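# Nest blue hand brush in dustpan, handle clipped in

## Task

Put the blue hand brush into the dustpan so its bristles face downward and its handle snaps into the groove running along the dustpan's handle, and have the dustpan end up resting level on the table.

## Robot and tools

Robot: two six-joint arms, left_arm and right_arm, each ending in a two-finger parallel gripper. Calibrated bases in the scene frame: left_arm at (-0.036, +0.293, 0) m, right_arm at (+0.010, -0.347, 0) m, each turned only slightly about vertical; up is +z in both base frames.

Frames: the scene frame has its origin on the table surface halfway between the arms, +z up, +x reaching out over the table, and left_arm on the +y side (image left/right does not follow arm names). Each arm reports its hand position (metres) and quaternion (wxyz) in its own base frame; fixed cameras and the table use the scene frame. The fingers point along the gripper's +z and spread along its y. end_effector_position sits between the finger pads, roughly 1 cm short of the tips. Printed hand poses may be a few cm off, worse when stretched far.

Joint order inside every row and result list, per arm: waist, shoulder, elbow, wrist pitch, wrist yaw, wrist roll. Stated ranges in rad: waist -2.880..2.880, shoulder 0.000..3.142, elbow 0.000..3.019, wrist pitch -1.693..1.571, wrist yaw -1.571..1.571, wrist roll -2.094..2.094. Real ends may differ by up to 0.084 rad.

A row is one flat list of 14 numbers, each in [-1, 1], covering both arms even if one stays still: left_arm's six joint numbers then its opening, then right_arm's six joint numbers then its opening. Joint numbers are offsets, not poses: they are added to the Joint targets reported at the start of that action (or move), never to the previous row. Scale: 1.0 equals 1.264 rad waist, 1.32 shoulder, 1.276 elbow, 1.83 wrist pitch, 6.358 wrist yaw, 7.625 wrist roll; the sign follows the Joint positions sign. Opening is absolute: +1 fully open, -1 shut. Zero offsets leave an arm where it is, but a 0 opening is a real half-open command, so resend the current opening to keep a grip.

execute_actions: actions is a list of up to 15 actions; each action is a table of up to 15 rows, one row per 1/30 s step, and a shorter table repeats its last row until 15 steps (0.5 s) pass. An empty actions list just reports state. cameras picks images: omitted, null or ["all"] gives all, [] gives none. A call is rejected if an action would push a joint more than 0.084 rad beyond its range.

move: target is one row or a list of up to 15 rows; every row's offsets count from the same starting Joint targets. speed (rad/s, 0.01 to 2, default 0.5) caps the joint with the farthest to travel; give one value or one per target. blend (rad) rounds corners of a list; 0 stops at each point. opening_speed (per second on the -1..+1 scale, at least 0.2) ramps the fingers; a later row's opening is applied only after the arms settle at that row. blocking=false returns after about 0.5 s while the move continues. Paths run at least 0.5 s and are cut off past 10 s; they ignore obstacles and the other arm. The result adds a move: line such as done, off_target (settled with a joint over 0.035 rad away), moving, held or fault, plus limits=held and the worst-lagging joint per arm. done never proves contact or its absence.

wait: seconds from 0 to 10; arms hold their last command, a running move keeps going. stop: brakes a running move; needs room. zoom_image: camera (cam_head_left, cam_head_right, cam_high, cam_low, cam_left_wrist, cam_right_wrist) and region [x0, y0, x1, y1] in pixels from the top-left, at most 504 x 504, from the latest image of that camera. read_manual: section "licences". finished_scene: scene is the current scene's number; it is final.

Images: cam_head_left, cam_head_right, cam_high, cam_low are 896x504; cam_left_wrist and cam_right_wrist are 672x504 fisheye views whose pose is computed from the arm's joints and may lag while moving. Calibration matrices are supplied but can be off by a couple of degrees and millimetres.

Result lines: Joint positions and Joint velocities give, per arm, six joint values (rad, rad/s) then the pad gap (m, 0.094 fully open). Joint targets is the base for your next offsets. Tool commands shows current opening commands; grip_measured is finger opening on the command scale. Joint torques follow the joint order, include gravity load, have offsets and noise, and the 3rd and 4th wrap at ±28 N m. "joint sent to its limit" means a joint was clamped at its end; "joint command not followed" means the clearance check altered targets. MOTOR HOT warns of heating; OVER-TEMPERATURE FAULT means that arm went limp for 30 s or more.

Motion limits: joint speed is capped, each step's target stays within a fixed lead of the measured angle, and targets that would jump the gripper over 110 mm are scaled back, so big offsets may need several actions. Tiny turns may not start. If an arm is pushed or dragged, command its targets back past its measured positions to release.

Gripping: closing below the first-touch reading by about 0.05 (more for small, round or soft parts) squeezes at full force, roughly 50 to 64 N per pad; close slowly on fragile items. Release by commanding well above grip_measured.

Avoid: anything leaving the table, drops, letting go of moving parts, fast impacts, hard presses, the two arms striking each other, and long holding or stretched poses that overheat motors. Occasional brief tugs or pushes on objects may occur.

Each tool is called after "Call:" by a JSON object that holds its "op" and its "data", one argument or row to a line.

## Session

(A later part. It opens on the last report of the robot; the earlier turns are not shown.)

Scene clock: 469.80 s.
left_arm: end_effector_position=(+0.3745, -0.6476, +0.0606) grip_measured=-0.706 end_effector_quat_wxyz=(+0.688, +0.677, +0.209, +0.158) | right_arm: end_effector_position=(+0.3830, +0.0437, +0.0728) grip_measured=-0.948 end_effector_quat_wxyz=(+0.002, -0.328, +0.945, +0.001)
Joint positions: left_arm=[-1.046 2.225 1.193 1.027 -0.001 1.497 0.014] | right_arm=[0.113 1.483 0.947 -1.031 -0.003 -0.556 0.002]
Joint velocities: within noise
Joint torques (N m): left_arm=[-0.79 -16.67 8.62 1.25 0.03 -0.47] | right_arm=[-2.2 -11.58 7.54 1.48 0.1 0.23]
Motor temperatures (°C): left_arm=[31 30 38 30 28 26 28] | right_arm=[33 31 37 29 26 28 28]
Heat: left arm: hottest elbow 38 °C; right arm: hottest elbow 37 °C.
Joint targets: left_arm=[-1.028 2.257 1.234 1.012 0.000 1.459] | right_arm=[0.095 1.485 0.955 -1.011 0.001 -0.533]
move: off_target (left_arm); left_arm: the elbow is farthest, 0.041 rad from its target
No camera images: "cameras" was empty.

Call:
{"op": "move", "data": {
  "target": [0, 0, 0, 0, 0, 0, -0.74, 0, 0.00437, -0.00451, 0.0055, 0, 0, -0.95],
  "speed": 0.03,
  "cameras": []
}}

Scene clock: 470.77 s.
left_arm: end_effector_position=(+0.3745, -0.6476, +0.0606) grip_measured=-0.706 end_effector_quat_wxyz=(+0.688, +0.677, +0.209, +0.158) | right_arm: end_effector_position=(+0.3824, +0.0436, +0.0685) grip_measured=-0.948 end_effector_quat_wxyz=(+0.001, -0.328, +0.945, +0.001)
Joint positions: left_arm=[-1.046 2.225 1.193 1.027 -0.001 1.497 0.014] | right_arm=[0.113 1.489 0.94 -1.021 -0.003 -0.556 0.002]
Joint velocities: within noise
Joint torques (N m): left_arm=[-0.79 -16.67 8.62 1.22 0.03 -0.46] | right_arm=[-2.2 -11.05 7.57 1.46 0.1 0.23]
Motor temperatures (°C): left_arm=[31 30 38 30 28 26 28] | right_arm=[33 31 37 29 26 28 28]
Heat: left arm: hottest elbow 38 °C; right arm: hottest elbow 37 °C.
Joint targets: left_arm=[-1.028 2.257 1.234 1.012 0.000 1.459] | right_arm=[0.095 1.491 0.949 -1.001 0.001 -0.533]
move: off_target (left_arm); left_arm: the elbow is farthest, 0.041 rad from its target
No camera images: "cameras" was empty.

Call:
{"op": "move", "data": {
  "target": [0, 0, 0, 0, 0, 0, -0.74, 0, 0.00437, -0.00451, 0.0055, 0, 0, -0.95],
  "speed": 0.03,
  "cameras": ["cam_right_wrist"]
}}

Call:
{"op": "zoom_image", "data": {
  "camera": "cam_right_wrist",
  "region": [220, 180, 460, 420]
}}

Scene clock: 471.80 s.
left_arm: end_effector_position=(+0.3745, -0.6476, +0.0606) grip_measured=-0.706 end_effector_quat_wxyz=(+0.688, +0.677, +0.209, +0.158) | right_arm: end_effector_position=(+0.3825, +0.0436, +0.0654) grip_measured=-0.948 end_effector_quat_wxyz=(+0.001, -0.328, +0.945, +0.001)
Joint positions: left_arm=[-1.046 2.225 1.193 1.027 -0.001 1.497 0.014] | right_arm=[0.113 1.493 0.936 -1.011 -0.003 -0.556 0.002]
Joint velocities: within noise
Joint torques (N m): left_arm=[-0.79 -16.5 8.62 1.22 0.04 -0.46] | right_arm=[-2.2 -11.34 7.35 1.46 0.1 0.23]
Motor temperatures (°C): left_arm=[31 30 38 30 28 26 28] | right_arm=[33 31 37 29 26 28 28]
Heat: left arm: hottest elbow 38 °C; right arm: hottest elbow 37 °C.
Joint targets: left_arm=[-1.028 2.257 1.234 1.012 0.000 1.459] | right_arm=[0.095 1.497 0.943 -0.991 0.001 -0.533]
move: off_target (left_arm); left_arm: the elbow is farthest, 0.041 rad from its target
camera_calibration:
cam_right_wrist: T_world_to_cam=[[0.527677, -0.846981, -0.0646493, -0.155931], [-0.710722, -0.481904, 0.512486, 0.286849], [-0.465221, -0.224479, -0.856258, 0.334235], [0, 0, 0, 1]] pos_world=[0.441644, 0.0811918, 0.129105]
Images, in order (width x height): cam_right_wrist 672x504.

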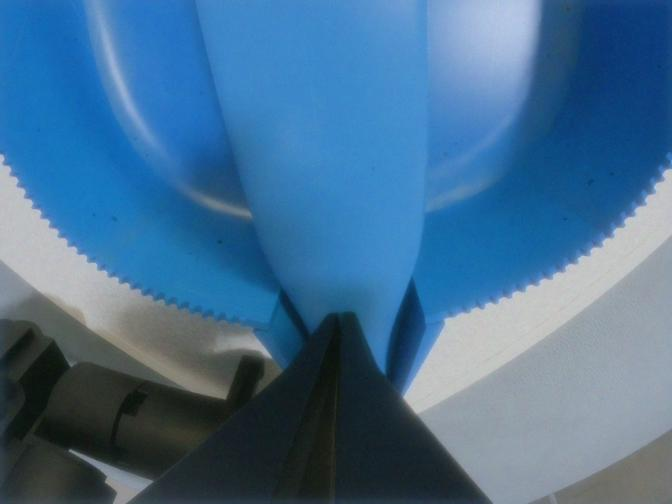

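Scaled by 2.100 from the camera's 672x504 image, which has a finer 960x720 frame.

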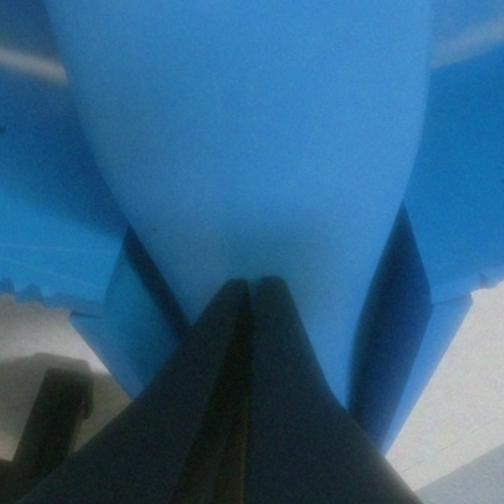

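Call:
{"op": "execute_actions", "data": {
  "actions": [],
  "cameras": ["cam_right_wrist", "cam_left_wrist"]
}}

Scene clock: 474.20 s.
left_arm: end_effector_position=(+0.3745, -0.6476, +0.0606) grip_measured=-0.706 end_effector_quat_wxyz=(+0.688, +0.677, +0.209, +0.158) | right_arm: end_effector_position=(+0.3825, +0.0436, +0.0654) grip_measured=-0.948 end_effector_quat_wxyz=(+0.001, -0.328, +0.945, +0.001)
Joint positions: left_arm=[-1.046 2.225 1.193 1.027 -0.001 1.497 0.014] | right_arm=[0.113 1.493 0.936 -1.011 -0.003 -0.556 0.002]
Joint velocities: within noise
Joint torques (N m): left_arm=[-0.79 -16.67 8.62 1.24 0.03 -0.46] | right_arm=[-2.26 -11.28 7.35 1.46 0.1 0.23]
Motor temperatures (°C): left_arm=[31 30 38 30 28 26 28] | right_arm=[33 31 37 29 26 28 28]
Heat: left arm: hottest elbow 38 °C; right arm: hottest elbow 37 °C.
Joint targets: left_arm=[-1.028 2.257 1.234 1.012 0.000 1.459] | right_arm=[0.095 1.497 0.943 -0.991 0.001 -0.533]
Tool commands: left_gripper/opening=-0.74 right_gripper/opening=-0.95
camera_calibration:
cam_left_wrist: T_world_to_cam=[[0.063953, -0.00400759, -0.997945, 0.0378691], [0.485699, 0.87369, 0.0276172, 0.412635], [0.871784, -0.486467, 0.0578215, -0.561213], [0, 0, 0, 1]] pos_world=[0.286418, -0.633375, 0.0588457]
cam_right_wrist: T_world_to_cam=[[0.527677, -0.846981, -0.0646493, -0.155931], [-0.710722, -0.481904, 0.512486, 0.286849], [-0.465221, -0.224479, -0.856258, 0.334235], [0, 0, 0, 1]] pos_world=[0.441644, 0.0811918, 0.129105]
Images, in order (width x height): cam_left_wrist 672x504, cam_right_wrist 672x504.

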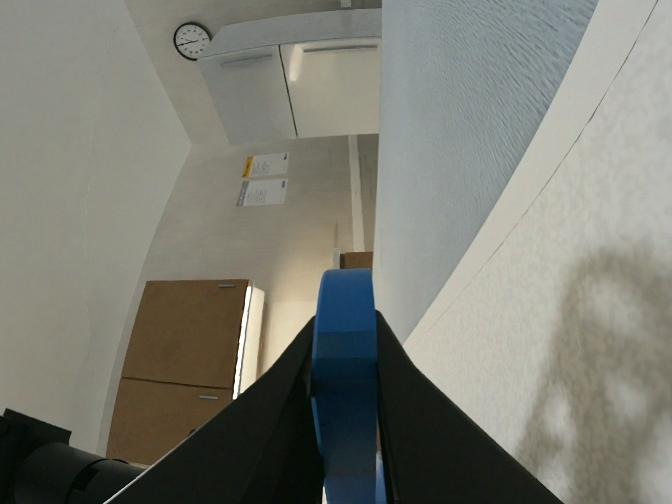

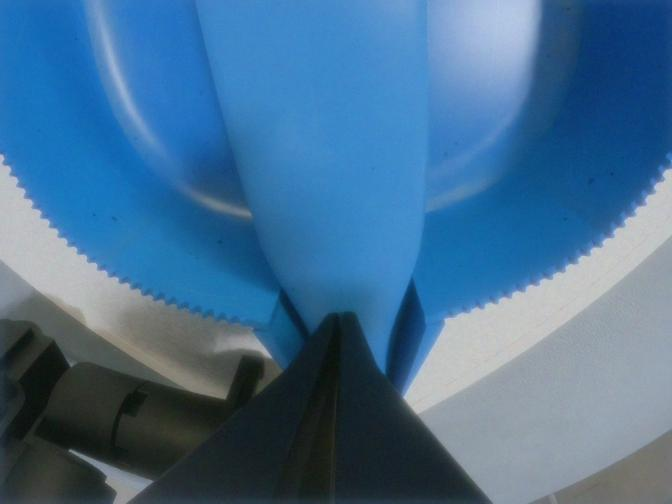

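Call:
{"op": "move", "data": {
  "target": [0, 0, 0, 0, 0, 0, -0.74, 0, 0.00437, -0.00451, 0.0055, 0, 0, -0.95],
  "speed": 0.03,
  "cameras": []
}}

Call:
{"op": "move", "data": {
  "target": [0, 0, 0, 0, 0, 0, -0.74, 0, 0.00437, -0.00451, 0.0055, 0, 0, -0.95],
  "speed": 0.03,
  "cameras": ["cam_right_wrist"]
}}

Scene clock: 475.43 s.
left_arm: end_effector_position=(+0.3745, -0.6476, +0.0606) grip_measured=-0.706 end_effector_quat_wxyz=(+0.688, +0.677, +0.209, +0.158) | right_arm: end_effector_position=(+0.3834, +0.0437, +0.0649) grip_measured=-0.948 end_effector_quat_wxyz=(+0.004, -0.328, +0.945, +0.001)
Joint positions: left_arm=[-1.046 2.225 1.193 1.027 -0.001 1.497 0.014] | right_arm=[0.113 1.493 0.934 -1.004 -0.003 -0.556 0.002]
Joint velocities: within noise
Joint torques (N m): left_arm=[-0.79 -16.67 8.62 1.21 0.03 -0.46] | right_arm=[-2.26 -10.81 7.01 1.59 0.1 0.23]
Motor temperatures (°C): left_arm=[31 30 38 30 28 26 28] | right_arm=[33 31 37 29 26 28 28]
Heat: left arm: hottest elbow 38 °C; right arm: hottest elbow 37 °C.
Joint targets: left_arm=[-1.028 2.257 1.234 1.012 0.000 1.459] | right_arm=[0.095 1.503 0.937 -0.981 0.001 -0.533]
move: off_target (left_arm); left_arm: the elbow is farthest, 0.041 rad from its target
No camera images: "cameras" was empty.

Scene clock: 476.13 s.
left_arm: end_effector_position=(+0.3745, -0.6476, +0.0606) grip_measured=-0.706 end_effector_quat_wxyz=(+0.688, +0.677, +0.209, +0.158) | right_arm: end_effector_position=(+0.3836, +0.0438, +0.0644) grip_measured=-0.948 end_effector_quat_wxyz=(+0.005, -0.328, +0.944, +0.001)
Joint positions: left_arm=[-1.046 2.225 1.193 1.027 -0.001 1.497 0.014] | right_arm=[0.113 1.493 0.933 -1.001 -0.003 -0.556 0.002]
Joint velocities: within noise
Joint torques (N m): left_arm=[-0.79 -16.62 8.61 1.24 0.03 -0.47] | right_arm=[-2.26 -10.34 6.72 1.88 0.1 0.23]
Motor temperatures (°C): left_arm=[31 30 38 30 28 26 28] | right_arm=[33 31 37 29 26 28 28]
Heat: left arm: hottest elbow 38 °C; right arm: hottest elbow 37 °C.
Joint targets: left_arm=[-1.028 2.257 1.234 1.012 0.000 1.459] | right_arm=[0.095 1.508 0.932 -0.971 0.001 -0.533]
move: off_target (left_arm); left_arm: the elbow is farthest, 0.041 rad from its target
camera_calibration:
cam_right_wrist: T_world_to_cam=[[0.528131, -0.84693, -0.0615488, -0.156866], [-0.714385, -0.482321, 0.506972, 0.290011], [-0.459056, -0.223778, -0.859762, 0.331786], [0, 0, 0, 1]] pos_world=[0.442334, 0.0812703, 0.128575]
Images, in order (width x height): cam_right_wrist 672x504.

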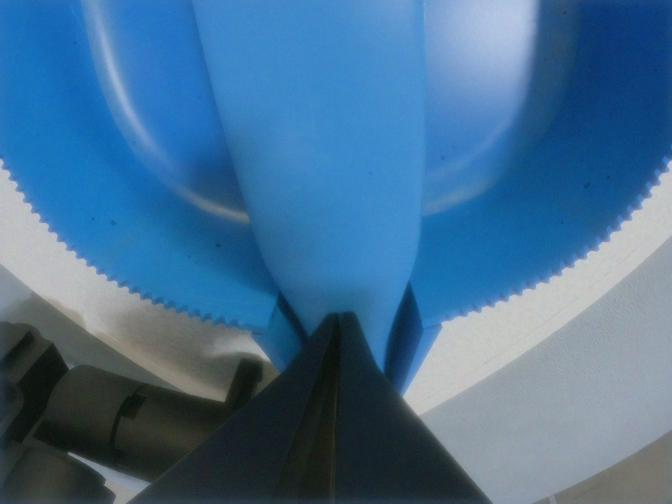

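Call:
{"op": "move", "data": {
  "target": [0, 0, 0, 0, 0, 0, -0.74, 0, 0.018, -0.0165, 0, 0, 0, -0.95],
  "speed": 0.05,
  "cameras": []
}}

Call:
{"op": "move", "data": {
  "target": [0, 0, 0, 0, 0, 0, -0.74, 0, 0.018, -0.0165, 0, 0, 0, -0.95],
  "speed": 0.05,
  "cameras": ["cam_right_wrist", "cam_low"]
}}

Scene clock: 480.63 s.
left_arm: end_effector_position=(+0.3744, -0.6474, +0.0584) grip_measured=-0.706 end_effector_quat_wxyz=(+0.686, +0.679, +0.208, +0.160) | right_arm: end_effector_position=(+0.3828, +0.0437, +0.0629) grip_measured=-0.948 end_effector_quat_wxyz=(+0.005, -0.328, +0.945, +0.001)
Joint positions: left_arm=[-1.046 2.228 1.193 1.027 -0.001 1.502 0.014] | right_arm=[0.113 1.493 0.928 -0.996 -0.003 -0.556 0.002]
Joint velocities: within noise
Joint torques (N m): left_arm=[-0.79 -16.85 8.59 1.24 0.03 -0.51] | right_arm=[-2.2 -8.23 5.45 1.66 0.1 0.23]
Motor temperatures (°C): left_arm=[31 30 38 30 28 26 28] | right_arm=[33 31 36 29 26 28 28]
Heat: left arm: hottest elbow 38 °C; right arm: hottest elbow 36 °C.
Joint targets: left_arm=[-1.028 2.257 1.234 1.012 0.000 1.459] | right_arm=[0.095 1.532 0.910 -0.971 0.001 -0.533]
move: off_target (left_arm, right_arm); left_arm: the wrist roll is farthest, 0.043 rad from its target; right_arm: the shoulder is farthest, 0.038 rad from its target
No camera images: "cameras" was empty.

Scene clock: 481.37 s.
left_arm: end_effector_position=(+0.3744, -0.6473, +0.0567) grip_measured=-0.706 end_effector_quat_wxyz=(+0.684, +0.681, +0.206, +0.162) | right_arm: end_effector_position=(+0.3818, +0.0436, +0.0608) grip_measured=-0.948 end_effector_quat_wxyz=(+0.003, -0.328, +0.945, +0.001)
Joint positions: left_arm=[-1.046 2.229 1.193 1.025 -0.001 1.509 0.014] | right_arm=[0.113 1.497 0.925 -0.993 -0.003 -0.556 0.002]
Joint velocities: within noise
Joint torques (N m): left_arm=[-0.79 -17.08 8.58 1.32 0.03 -0.6] | right_arm=[-2.14 -6.53 4.05 1.54 0.1 0.23]
Motor temperatures (°C): left_arm=[31 30 38 30 28 26 28] | right_arm=[33 31 36 29 26 28 28]
Heat: left arm: hottest elbow 38 °C; right arm: hottest elbow 36 °C.
Joint targets: left_arm=[-1.028 2.257 1.234 1.012 0.000 1.459] | right_arm=[0.095 1.556 0.889 -0.971 0.001 -0.533]
move: off_target (left_arm, right_arm); left_arm: the wrist roll is farthest, 0.050 rad from its target; right_arm: the shoulder is farthest, 0.059 rad from its target
camera_calibration:
cam_right_wrist: T_world_to_cam=[[0.527615, -0.847153, -0.0628846, -0.156031], [-0.712999, -0.481872, 0.509345, 0.289769], [-0.461795, -0.223902, -0.858262, 0.3288], [0, 0, 0, 1]] pos_world=[0.440768, 0.0810678, 0.124792]
Images, in order (width x height): cam_low 896x504, cam_right_wrist 672x504.

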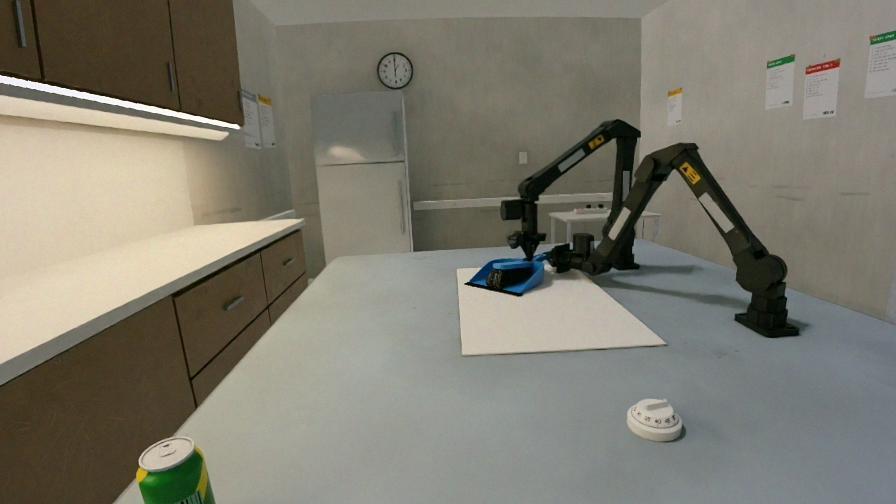

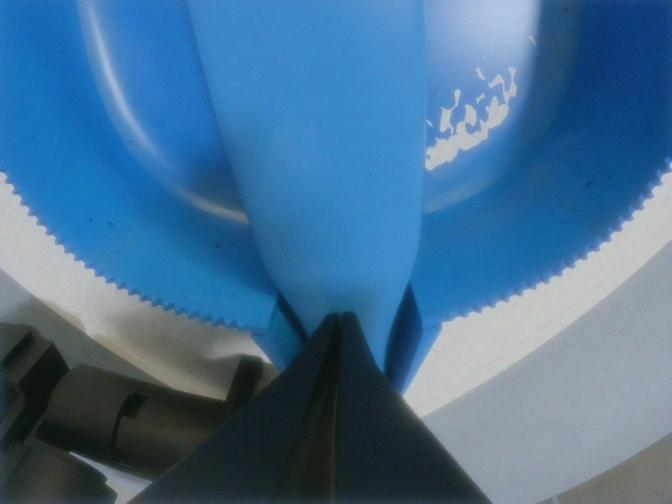

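Call:
{"op": "execute_actions", "data": {
  "actions": [],
  "cameras": ["cam_low", "cam_high", "cam_head_left", "cam_head_right"]
}}

Call:
{"op": "zoom_image", "data": {
  "camera": "cam_low",
  "region": [440, 210, 600, 300]
}}

Scene clock: 482.73 s.
left_arm: end_effector_position=(+0.3743, -0.6472, +0.0556) grip_measured=-0.706 end_effector_quat_wxyz=(+0.684, +0.681, +0.206, +0.162) | right_arm: end_effector_position=(+0.3818, +0.0436, +0.0608) grip_measured=-0.948 end_effector_quat_wxyz=(+0.003, -0.328, +0.945, +0.001)
Joint positions: left_arm=[-1.046 2.231 1.193 1.025 -0.001 1.509 0.014] | right_arm=[0.113 1.497 0.925 -0.993 -0.003 -0.556 0.002]
Joint velocities: within noise
Joint torques (N m): left_arm=[-0.79 -17.08 8.57 1.33 0.03 -0.59] | right_arm=[-2.2 -6.53 4.05 1.54 0.1 0.23]
Motor temperatures (°C): left_arm=[31 30 38 30 28 26 28] | right_arm=[33 31 36 29 26 28 28]
Heat: left arm: hottest elbow 38 °C; right arm: hottest elbow 36 °C.
Joint targets: left_arm=[-1.028 2.257 1.234 1.012 0.000 1.459] | right_arm=[0.095 1.556 0.889 -0.971 0.001 -0.533]
Tool commands: left_gripper/opening=-0.74 right_gripper/opening=-0.95
Images, in order (width x height): cam_head_left 896x504, cam_head_right 896x504, cam_high 896x504, cam_low 896x504.

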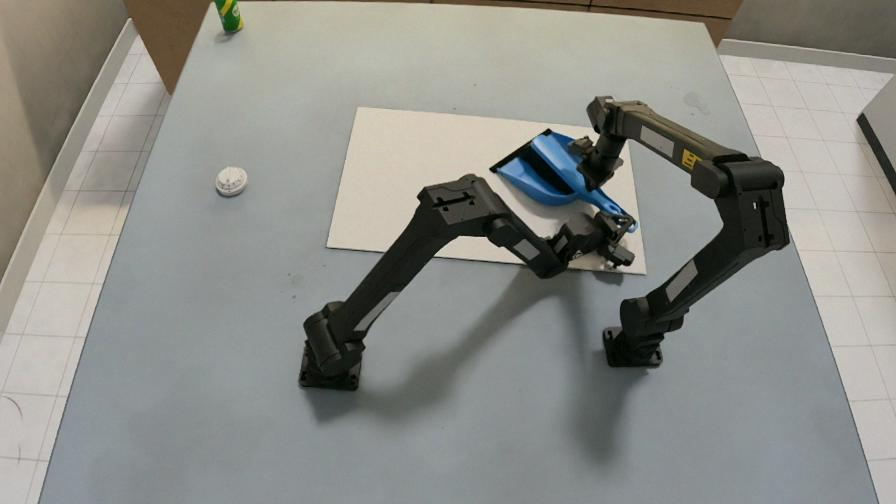

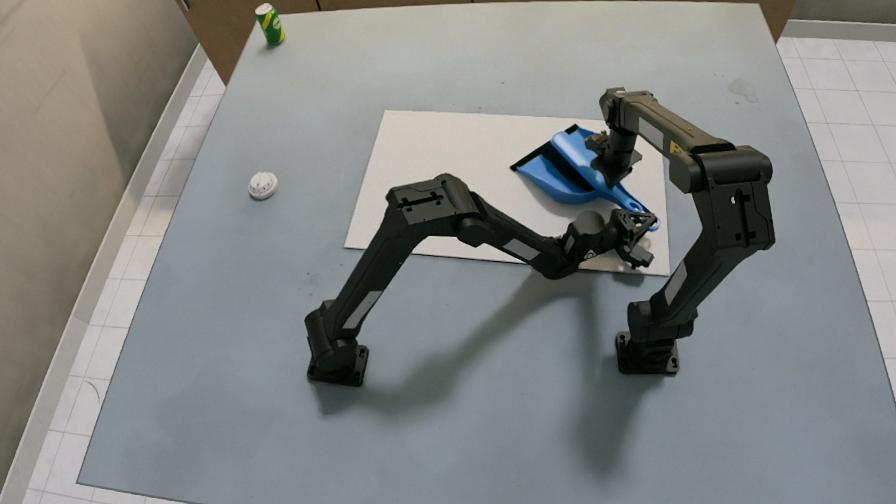

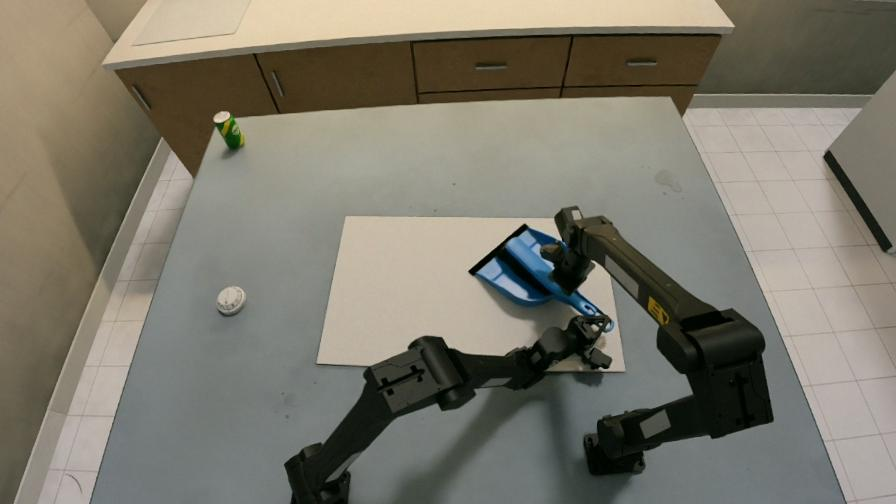

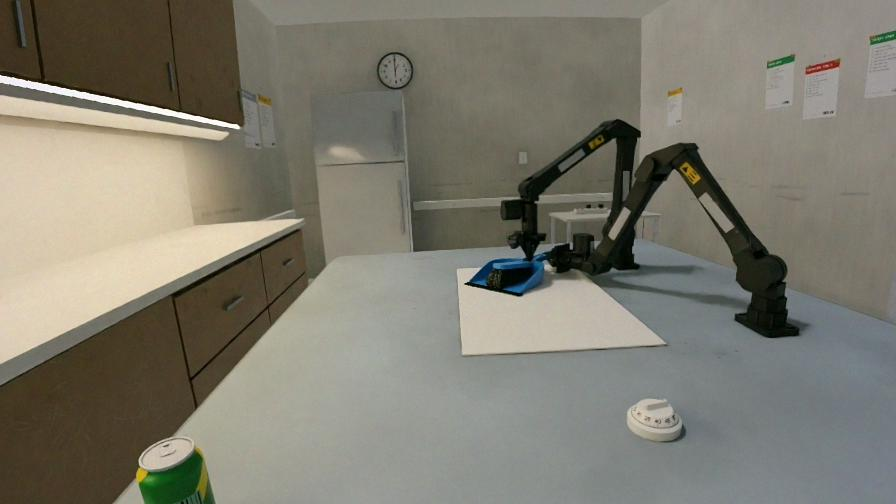

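Scaled by 3.150 from the camera's 896x504 image, which has a finer 1280x720 frame.

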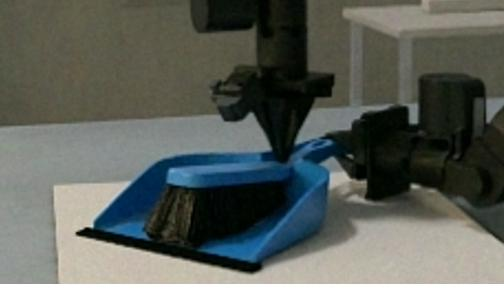

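Call:
{"op": "zoom_image", "data": {
  "camera": "cam_low",
  "region": [460, 250, 550, 300]
}}

Call:
{"op": "zoom_image", "data": {
  "camera": "cam_head_left",
  "region": [480, 110, 660, 280]
}}

Scaled by 5.600 from the camera's 896x504 image, which has a finer 1280x720 frame.

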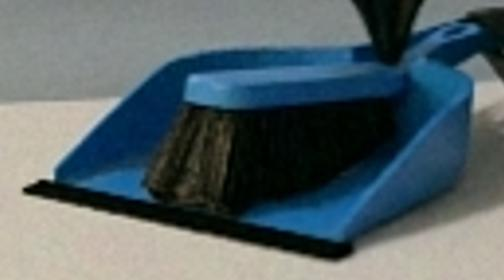

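Scaled by 2.800 from the camera's 896x504 image, which has a finer 1280x720 frame.

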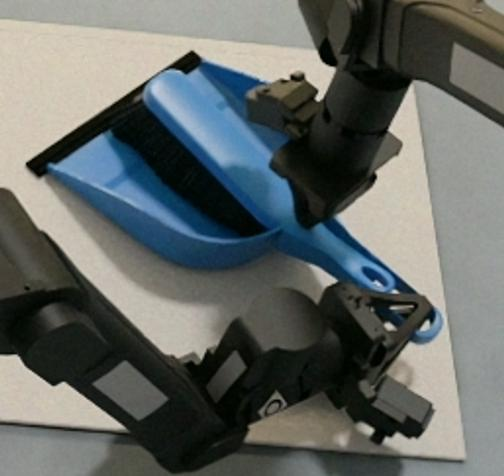

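Call:
{"op": "move", "data": {
  "target": [0, -0.0275, 0.01724, 0.00672, 0, 0, -0.74, 0, 0, 0, 0, 0, 0, -0.95],
  "speed": 0.05,
  "cameras": ["cam_low"]
}}

Call:
{"op": "zoom_image", "data": {
  "camera": "cam_low",
  "region": [460, 250, 550, 300]
}}

Scene clock: 487.87 s.
left_arm: end_effector_position=(+0.3746, -0.6476, +0.0562) grip_measured=-0.706 end_effector_quat_wxyz=(+0.684, +0.681, +0.206, +0.162) | right_arm: end_effector_position=(+0.3819, +0.0430, +0.0608) grip_measured=-0.948 end_effector_quat_wxyz=(+0.003, -0.328, +0.945, +0.001)
Joint positions: left_arm=[-1.046 2.231 1.194 1.025 -0.001 1.509 0.014] | right_arm=[0.112 1.497 0.925 -0.993 -0.003 -0.556 0.002]
Joint velocities: within noise
Joint torques (N m): left_arm=[-0.79 -19.9 10.13 1.81 0.03 -0.59] | right_arm=[-2.2 -6.53 4.05 1.55 0.09 0.23]
Motor temperatures (°C): left_arm=[31 31 38 30 28 26 29] | right_arm=[33 31 36 29 26 28 28]
Heat: left arm: hottest elbow 38 °C; right arm: hottest elbow 36 °C.
Joint targets: left_arm=[-1.028 2.220 1.256 1.024 0.000 1.459] | right_arm=[0.095 1.556 0.889 -0.971 0.001 -0.533]
move: off_target (left_arm, right_arm); left_arm: the elbow is farthest, 0.062 rad from its target; right_arm: the shoulder is farthest, 0.059 rad from its target
Images, in order (width x height): cam_low 896x504.

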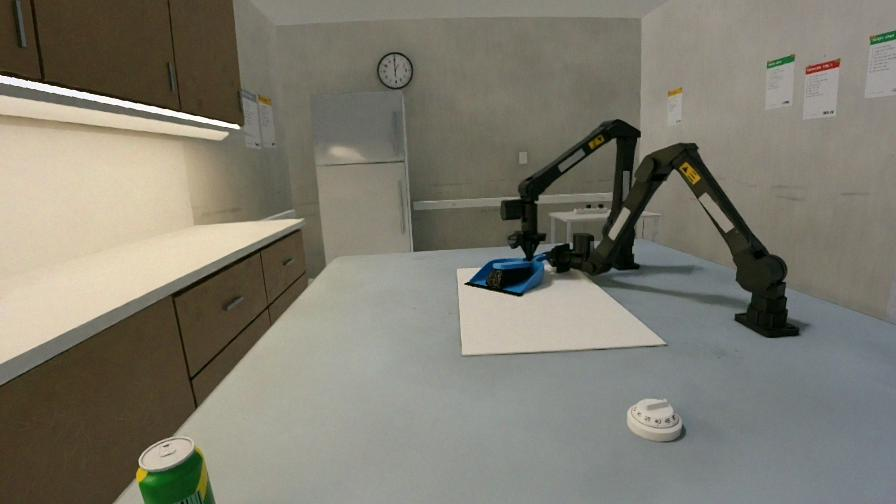

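Scaled by 5.600 from the camera's 896x504 image, which has a finer 1280x720 frame.

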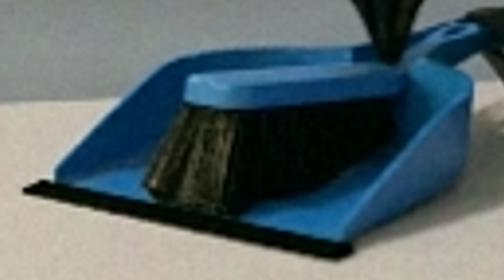

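Call:
{"op": "move", "data": {
  "target": [0, 0, 0, 0, 0, 0, -0.74, 0, 0.018, -0.0165, 0, 0, 0, -0.95],
  "speed": 0.05,
  "cameras": []
}}

Call:
{"op": "move", "data": {
  "target": [0, 0, 0, 0, 0, 0, -0.74, 0, 0.018, -0.0165, 0, 0, 0, -0.95],
  "speed": 0.05,
  "cameras": ["cam_right_wrist", "cam_low"]
}}

Call:
{"op": "zoom_image", "data": {
  "camera": "cam_low",
  "region": [460, 250, 550, 300]
}}

Scene clock: 489.23 s.
left_arm: end_effector_position=(+0.3746, -0.6476, +0.0562) grip_measured=-0.706 end_effector_quat_wxyz=(+0.684, +0.681, +0.206, +0.162) | right_arm: end_effector_position=(+0.3808, +0.0429, +0.0592) grip_measured=-0.948 end_effector_quat_wxyz=(+0.002, -0.328, +0.945, +0.001)
Joint positions: left_arm=[-1.046 2.231 1.194 1.025 -0.001 1.51 0.014] | right_arm=[0.112 1.498 0.922 -0.991 -0.003 -0.556 0.002]
Joint velocities: within noise
Joint torques (N m): left_arm=[-0.79 -19.96 10.13 1.8 0.03 -0.61] | right_arm=[-2.14 -4.66 2.63 1.44 0.1 0.23]
Motor temperatures (°C): left_arm=[31 31 39 30 28 26 29] | right_arm=[33 31 35 29 26 28 28]
Heat: left arm: hottest elbow 39 °C; right arm: hottest elbow 35 °C.
Joint targets: left_arm=[-1.028 2.220 1.256 1.024 0.000 1.459] | right_arm=[0.095 1.580 0.868 -0.971 0.001 -0.533]
move: off_target (left_arm, right_arm); left_arm: the elbow is farthest, 0.062 rad from its target; right_arm: the shoulder is farthest, 0.082 rad from its target
No camera images: "cameras" was empty.

Scene clock: 489.93 s.
left_arm: end_effector_position=(+0.3745, -0.6476, +0.0553) grip_measured=-0.706 end_effector_quat_wxyz=(+0.683, +0.682, +0.205, +0.163) | right_arm: end_effector_position=(+0.3804, +0.0428, +0.0576) grip_measured=-0.948 end_effector_quat_wxyz=(+0.001, -0.328, +0.945, +0.001)
Joint positions: left_arm=[-1.046 2.231 1.194 1.021 -0.001 1.513 0.014] | right_arm=[0.112 1.501 0.921 -0.989 -0.003 -0.556 0.002]
Joint velocities: within noise
Joint torques (N m): left_arm=[-0.79 -19.96 10.11 1.92 0.03 -0.65] | right_arm=[-2.2 -2.67 1.17 1.37 0.09 0.23]
Motor temperatures (°C): left_arm=[31 31 39 30 28 27 29] | right_arm=[33 31 35 29 26 28 28]
Heat: left arm: hottest elbow 39 °C; right arm: hottest elbow 35 °C.
Joint targets: left_arm=[-1.028 2.220 1.256 1.024 0.000 1.459] | right_arm=[0.095 1.603 0.847 -0.971 0.001 -0.533]
move: off_target (left_arm, right_arm); left_arm: the elbow is farthest, 0.062 rad from its target; right_arm: the shoulder is farthest, 0.103 rad from its target
camera_calibration:
cam_right_wrist: T_world_to_cam=[[0.525972, -0.848, -0.0651925, -0.15533], [-0.710998, -0.48047, 0.513449, 0.288947], [-0.466728, -0.223708, -0.85564, 0.327007], [0, 0, 0, 1]] pos_world=[0.439763, 0.0802649, 0.121314]
Images, in order (width x height): cam_low 896x504, cam_right_wrist 672x504.

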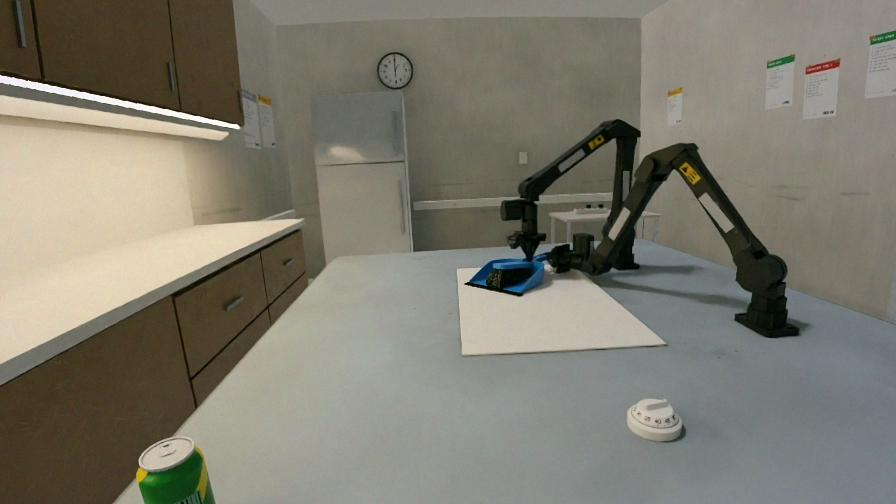

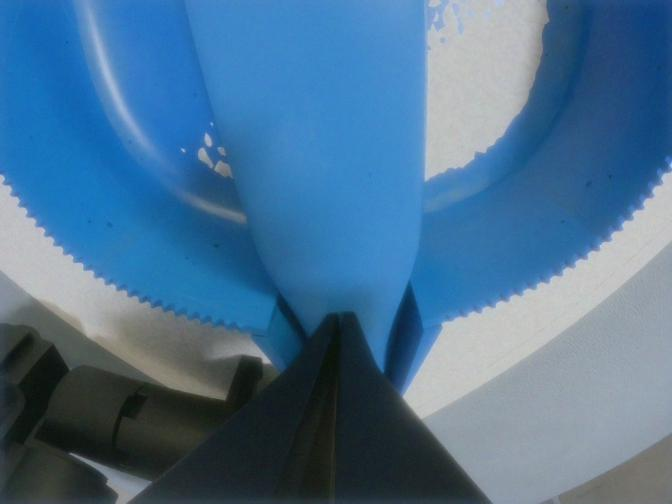

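Scaled by 5.600 from the camera's 896x504 image, which has a finer 1280x720 frame.

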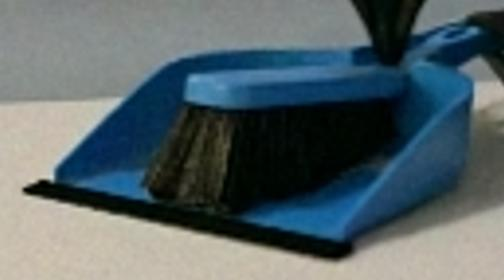

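Call:
{"op": "zoom_image", "data": {
  "camera": "cam_right_wrist",
  "region": [230, 250, 460, 420]
}}

Call:
{"op": "zoom_image", "data": {
  "camera": "cam_low",
  "region": [510, 240, 570, 280]
}}

Scaled by 2.191 from the camera's 672x504 image, which has a finer 960x720 frame.

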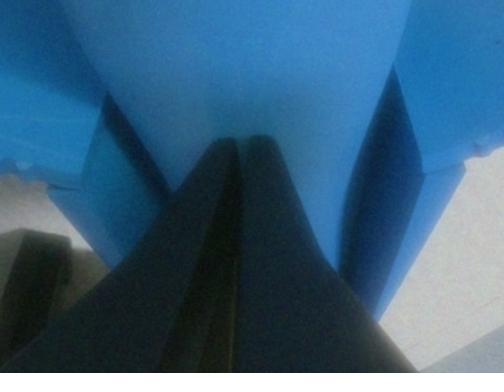

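Scaled by 8.400 from the camera's 896x504 image, which has a finer 1280x720 frame.

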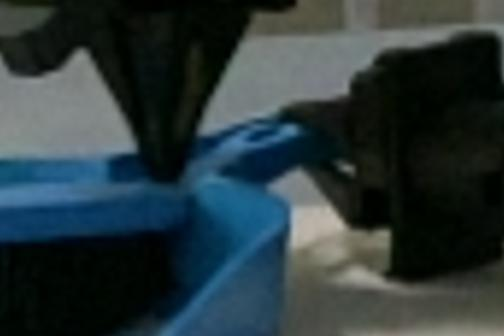

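Call:
{"op": "move", "data": {
  "target": [0, -0.0137, 0.0086, 0.00336, 0, 0, -0.74, 0, 0.018, -0.0165, 0, 0, 0, -0.95],
  "speed": 0.05,
  "cameras": []
}}

Call:
{"op": "move", "data": {
  "target": [0, 0, 0, 0, 0, 0, -0.74, 0, 0.018, -0.0165, 0, 0, 0, -0.95],
  "speed": 0.05,
  "cameras": ["cam_right_wrist", "cam_left_wrist"]
}}

Scene clock: 493.67 s.
left_arm: end_effector_position=(+0.3745, -0.6476, +0.0553) grip_measured=-0.706 end_effector_quat_wxyz=(+0.682, +0.682, +0.205, +0.163) | right_arm: end_effector_position=(+0.3804, +0.0428, +0.0576) grip_measured=-0.948 end_effector_quat_wxyz=(+0.001, -0.328, +0.945, +0.001)
Joint positions: left_arm=[-1.046 2.231 1.194 1.021 -0.001 1.514 0.014] | right_arm=[0.112 1.501 0.921 -0.989 -0.003 -0.556 0.002]
Joint velocities: within noise
Joint torques (N m): left_arm=[-0.79 -21.36 10.95 2.19 0.03 -0.65] | right_arm=[-2.26 -1.79 0.42 1.4 0.09 0.22]
Motor temperatures (°C): left_arm=[31 31 39 30 28 27 29] | right_arm=[33 31 35 29 26 28 28]
Heat: left arm: hottest elbow 39 °C; right arm: hottest elbow 35 °C.
Joint targets: left_arm=[-1.028 2.202 1.267 1.031 0.000 1.459] | right_arm=[0.095 1.627 0.826 -0.971 0.001 -0.533]
move: off_target (left_arm, right_arm); left_arm: the elbow is farthest, 0.073 rad from its target; right_arm: the shoulder is farthest, 0.126 rad from its target
No camera images: "cameras" was empty.

Scene clock: 494.53 s.
left_arm: end_effector_position=(+0.3756, -0.6494, +0.0579) grip_measured=-0.707 end_effector_quat_wxyz=(+0.684, +0.681, +0.204, +0.164) | right_arm: end_effector_position=(+0.3814, +0.0411, +0.0615) grip_measured=-0.948 end_effector_quat_wxyz=(+0.006, -0.325, +0.946, +0.000)
Joint positions: left_arm=[-1.046 2.231 1.2 1.021 -0.001 1.516 0.014] | right_arm=[0.107 1.49 0.921 -0.989 -0.003 -0.556 0.002]
Joint velocities: within noise
Joint torques (N m): left_arm=[-0.79 -21.42 10.59 2.22 0.03 -0.66] | right_arm=[-1.14 -9.76 6.19 0.66 -0.09 -0.01]
Motor temperatures (°C): left_arm=[31 31 39 30 28 27 29] | right_arm=[33 31 35 29 26 28 28]
Heat: left arm: hottest elbow 39 °C; right arm: hottest elbow 35 °C.
Joint targets: left_arm=[-1.028 2.202 1.267 1.031 0.000 1.459] | right_arm=[0.108 1.509 0.913 -0.989 -0.003 -0.556]
move: held (right_arm; a check stopped the path), off_target (left_arm); limits=held; left_arm: the elbow is farthest, 0.067 rad from its target; right_arm: the shoulder is farthest, 0.160 rad from its target
joint command not followed: on one or more control steps a check withheld the commanded joint targets of the right arm, and it was not sent them on those steps.
cause: the commanded joint targets, or the way to them, would bring a part of the robot too close to another arm (this arm's wrist (the part past the wrist yaw) and the left arm's fingers, at the place that arm is still heading or pushing toward).
camera_calibration:
cam_left_wrist: T_world_to_cam=[[0.0772765, 0.00942475, -0.996965, 0.0387974], [0.485321, 0.873132, 0.0458722, 0.412497], [0.870914, -0.487393, 0.0628985, -0.56341], [0, 0, 0, 1]] pos_world=[0.287491, -0.635132, 0.0551952]
cam_right_wrist: T_world_to_cam=[[0.522736, -0.850339, -0.0605922, -0.155945], [-0.71864, -0.477778, 0.505257, 0.290137], [-0.458589, -0.220572, -0.860839, 0.327483], [0, 0, 0, 1]] pos_world=[0.440202, 0.0782483, 0.125868]
Images, in order (width x height): cam_left_wrist 672x504, cam_right_wrist 672x504.

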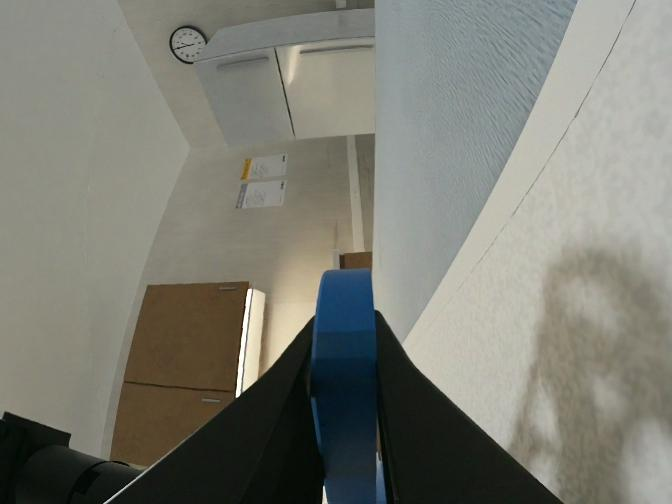

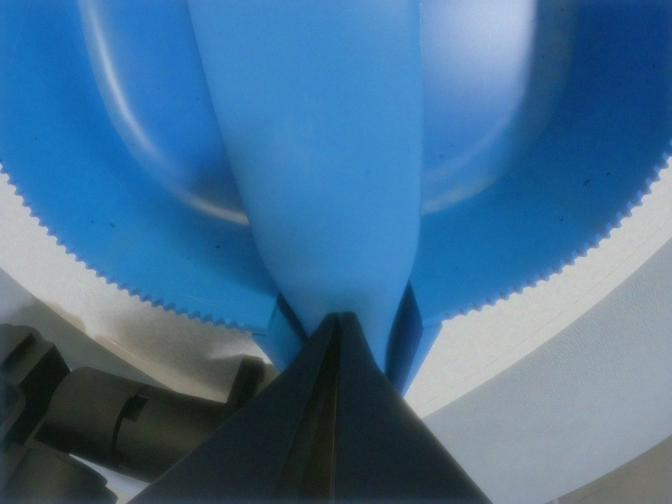

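Call:
{"op": "move", "data": {
  "target": [0, 0.0265, -0.0172, -0.0066, 0, 0, -0.74, 0, -0.0379, 0.0627, -0.0546, 0, 0, -0.95],
  "speed": 0.1,
  "cameras": ["cam_right_wrist"]
}}

Scene clock: 499.40 s.
left_arm: end_effector_position=(+0.3756, -0.6495, +0.0590) grip_measured=-0.709 end_effector_quat_wxyz=(+0.685, +0.680, +0.204, +0.164) | right_arm: end_effector_position=(+0.3683, +0.0397, +0.0685) grip_measured=-0.948 end_effector_quat_wxyz=(-0.025, -0.325, +0.945, +0.007)
Joint positions: left_arm=[-1.046 2.229 1.2 1.021 -0.001 1.514 0.014] | right_arm=[0.107 1.486 0.936 -1.072 -0.003 -0.556 0.002]
Joint velocities: within noise
Joint torques (N m): left_arm=[-0.79 -18.73 8.83 1.74 0.03 -0.64] | right_arm=[-1.26 -13.68 11.22 -0.16 -0.08 -0.01]
Motor temperatures (°C): left_arm=[31 31 40 30 28 27 29] | right_arm=[33 31 35 29 26 28 28]
Heat: left arm: hottest elbow 40 °C; right arm: hottest elbow 35 °C.
Joint targets: left_arm=[-1.028 2.237 1.245 1.018 0.000 1.459] | right_arm=[0.108 1.459 0.993 -1.089 -0.003 -0.556]
move: off_target (left_arm, right_arm); left_arm: the wrist roll is farthest, 0.055 rad from its target; right_arm: the elbow is farthest, 0.057 rad from its target
camera_calibration:
cam_right_wrist: T_world_to_cam=[[0.518111, -0.850836, -0.087397, -0.146323], [-0.685591, -0.474222, 0.55234, 0.261017], [-0.511396, -0.226255, -0.829025, 0.34464], [0, 0, 0, 1]] pos_world=[0.43101, 0.0772591, 0.128757]
Images, in order (width x height): cam_right_wrist 672x504.

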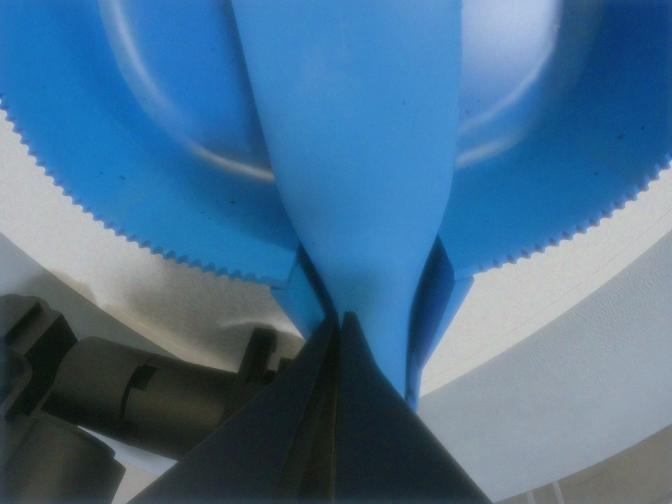

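Call:
{"op": "move", "data": {
  "target": [
    [0, 0, 0, 0, 0, 0, -0.74, 0, -0.0227, 0.0784, 0, 0, 0, -0.95],
    [0, 0, 0, 0, 0, 0, -0.74, 0.0973, 0.0439, 0.3566, -0.1164, -0.0093, 0.0349, -0.95]
  ],
  "speed": 0.5,
  "blend": 0.05,
  "cameras": ["cam_right_wrist"]
}}

Scene clock: 502.30 s.
left_arm: end_effector_position=(+0.3756, -0.6495, +0.0590) grip_measured=-0.709 end_effector_quat_wxyz=(+0.685, +0.680, +0.204, +0.164) | right_arm: end_effector_position=(+0.4705, +0.1185, +0.2198) grip_measured=-0.948 end_effector_quat_wxyz=(+0.079, -0.268, +0.960, +0.026)
Joint positions: left_arm=[-1.046 2.229 1.2 1.021 -0.001 1.514 0.014] | right_arm=[0.227 1.515 1.384 -1.285 -0.059 -0.314 0.002]
Joint velocities: within noise
Joint torques (N m): left_arm=[-0.79 -18.67 8.83 1.74 0.03 -0.64] | right_arm=[-0.56 -13.68 13.2 0.24 -0.26 0.27]
Motor temperatures (°C): left_arm=[31 31 40 30 28 27 29] | right_arm=[33 31 35 29 26 28 28]
Heat: left arm: hottest elbow 40 °C; right arm: hottest elbow 35 °C.
Joint targets: left_arm=[-1.028 2.237 1.245 1.018 0.000 1.459] | right_arm=[0.231 1.517 1.448 -1.302 -0.063 -0.290]
move: off_target (left_arm, right_arm); left_arm: the wrist roll is farthest, 0.055 rad from its target; right_arm: the elbow is farthest, 0.064 rad from its target
camera_calibration:
cam_right_wrist: T_world_to_cam=[[0.428958, -0.89903, -0.08798, -0.071211], [-0.824579, -0.429474, 0.368269, 0.385357], [-0.36887, -0.0854254, -0.925547, 0.477655], [0, 0, 0, 1]] pos_world=[0.524497, 0.142284, 0.293912]
Images, in order (width x height): cam_right_wrist 672x504.

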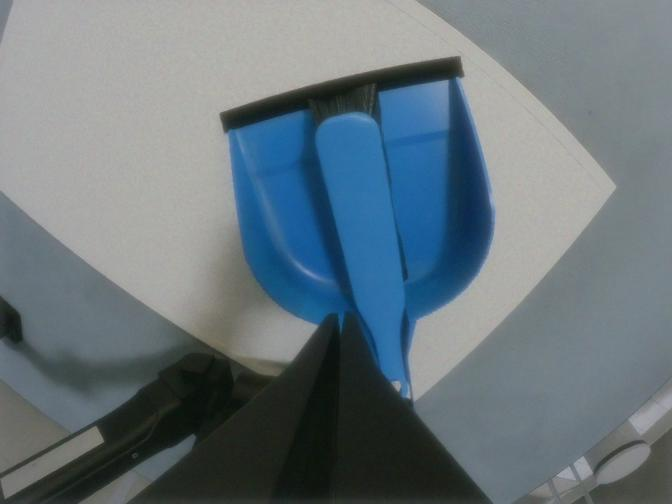

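Call:
{"op": "zoom_image", "data": {
  "camera": "cam_right_wrist",
  "region": [300, 270, 460, 410]
}}

Call:
{"op": "zoom_image", "data": {
  "camera": "cam_right_wrist",
  "region": [210, 50, 510, 350]
}}

Scaled by 3.150 from the camera's 672x504 image, which has a finer 960x720 frame.

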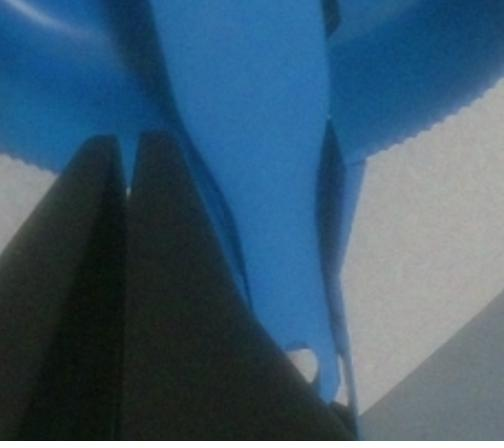

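Scaled by 1.680 from the camera's 672x504 image, which has a finer 960x720 frame.

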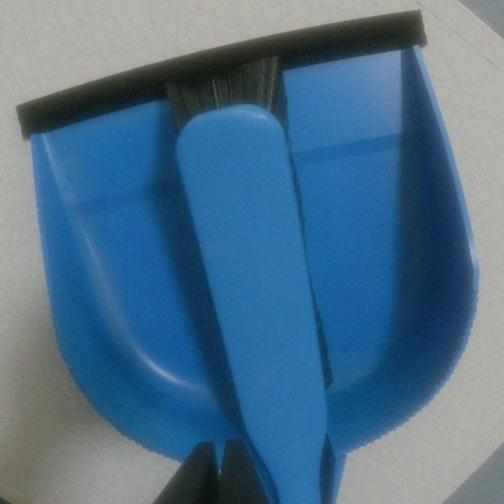

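Call:
{"op": "move", "data": {
  "target": [0, 0, 0, 0, 0, 0, -0.74, -0.1669, -0.2908, -0.3558, 0.0415, 0, -0.0321, -0.95],
  "speed": 0.5,
  "cameras": ["cam_right_wrist"]
}}

Call:
{"op": "zoom_image", "data": {
  "camera": "cam_right_wrist",
  "region": [270, 140, 430, 300]
}}

Scene clock: 507.00 s.
left_arm: end_effector_position=(+0.3756, -0.6495, +0.0590) grip_measured=-0.709 end_effector_quat_wxyz=(+0.685, +0.680, +0.204, +0.164) | right_arm: end_effector_position=(+0.3442, +0.0186, +0.1982) grip_measured=-0.948 end_effector_quat_wxyz=(+0.083, -0.266, +0.960, +0.010)
Joint positions: left_arm=[-1.046 2.229 1.2 1.021 -0.001 1.514 0.014] | right_arm=[0.026 1.151 0.985 -1.248 -0.059 -0.511 0.002]
Joint velocities: within noise
Joint torques (N m): left_arm=[-0.79 -18.67 8.84 1.74 0.03 -0.64] | right_arm=[-2.08 -9.29 8.83 1.83 -0.27 -0.26]
Motor temperatures (°C): left_arm=[31 31 41 30 28 27 29] | right_arm=[33 30 35 29 26 28 28]
Heat: left arm: hottest elbow 41 °C; right arm: hottest elbow 35 °C.
Joint targets: left_arm=[-1.028 2.237 1.245 1.018 0.000 1.459] | right_arm=[0.020 1.133 0.994 -1.226 -0.062 -0.535]
move: off_target (left_arm); left_arm: the wrist roll is farthest, 0.055 rad from its target
camera_calibration:
cam_right_wrist: T_world_to_cam=[[0.424035, -0.903973, -0.0550175, -0.113558], [-0.833701, -0.413357, 0.366167, 0.249588], [-0.353747, -0.109399, -0.928921, 0.398488], [0, 0, 0, 1]] pos_world=[0.397198, 0.0441099, 0.272526]
Images, in order (width x height): cam_right_wrist 672x504.

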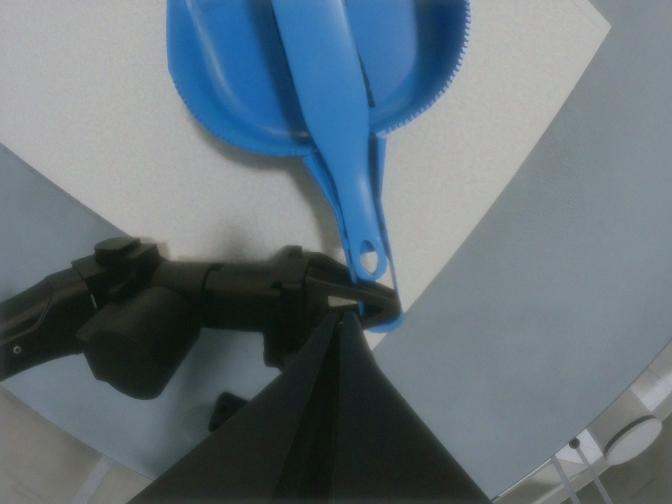

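Scaled by 3.150 from the camera's 672x504 image, which has a finer 960x720 frame.

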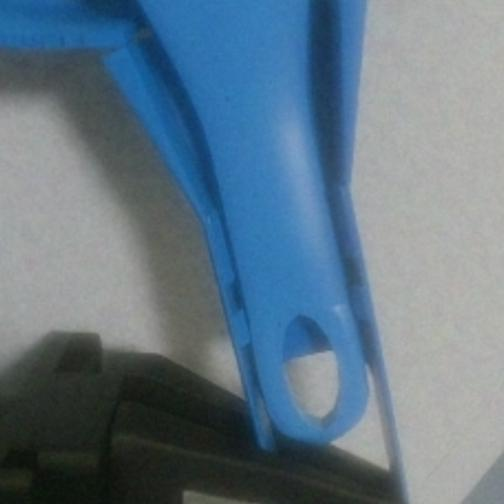

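Call:
{"op": "zoom_image", "data": {
  "camera": "cam_right_wrist",
  "region": [320, 195, 410, 285]
}}

Call:
{"op": "zoom_image", "data": {
  "camera": "cam_head_right",
  "region": [560, 150, 680, 260]
}}

Scaled by 5.600 from the camera's 672x504 image, which has a finer 960x720 frame.

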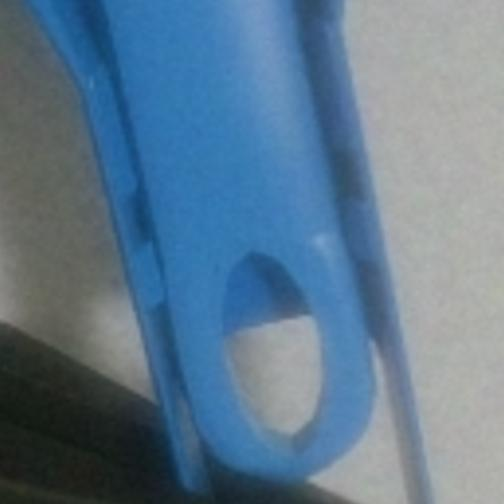

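This scene's latest camera images include none from cam_head_right. They are from: cam_right_wrist. cam_head_right's image comes with the result of a call that names it in "cameras".


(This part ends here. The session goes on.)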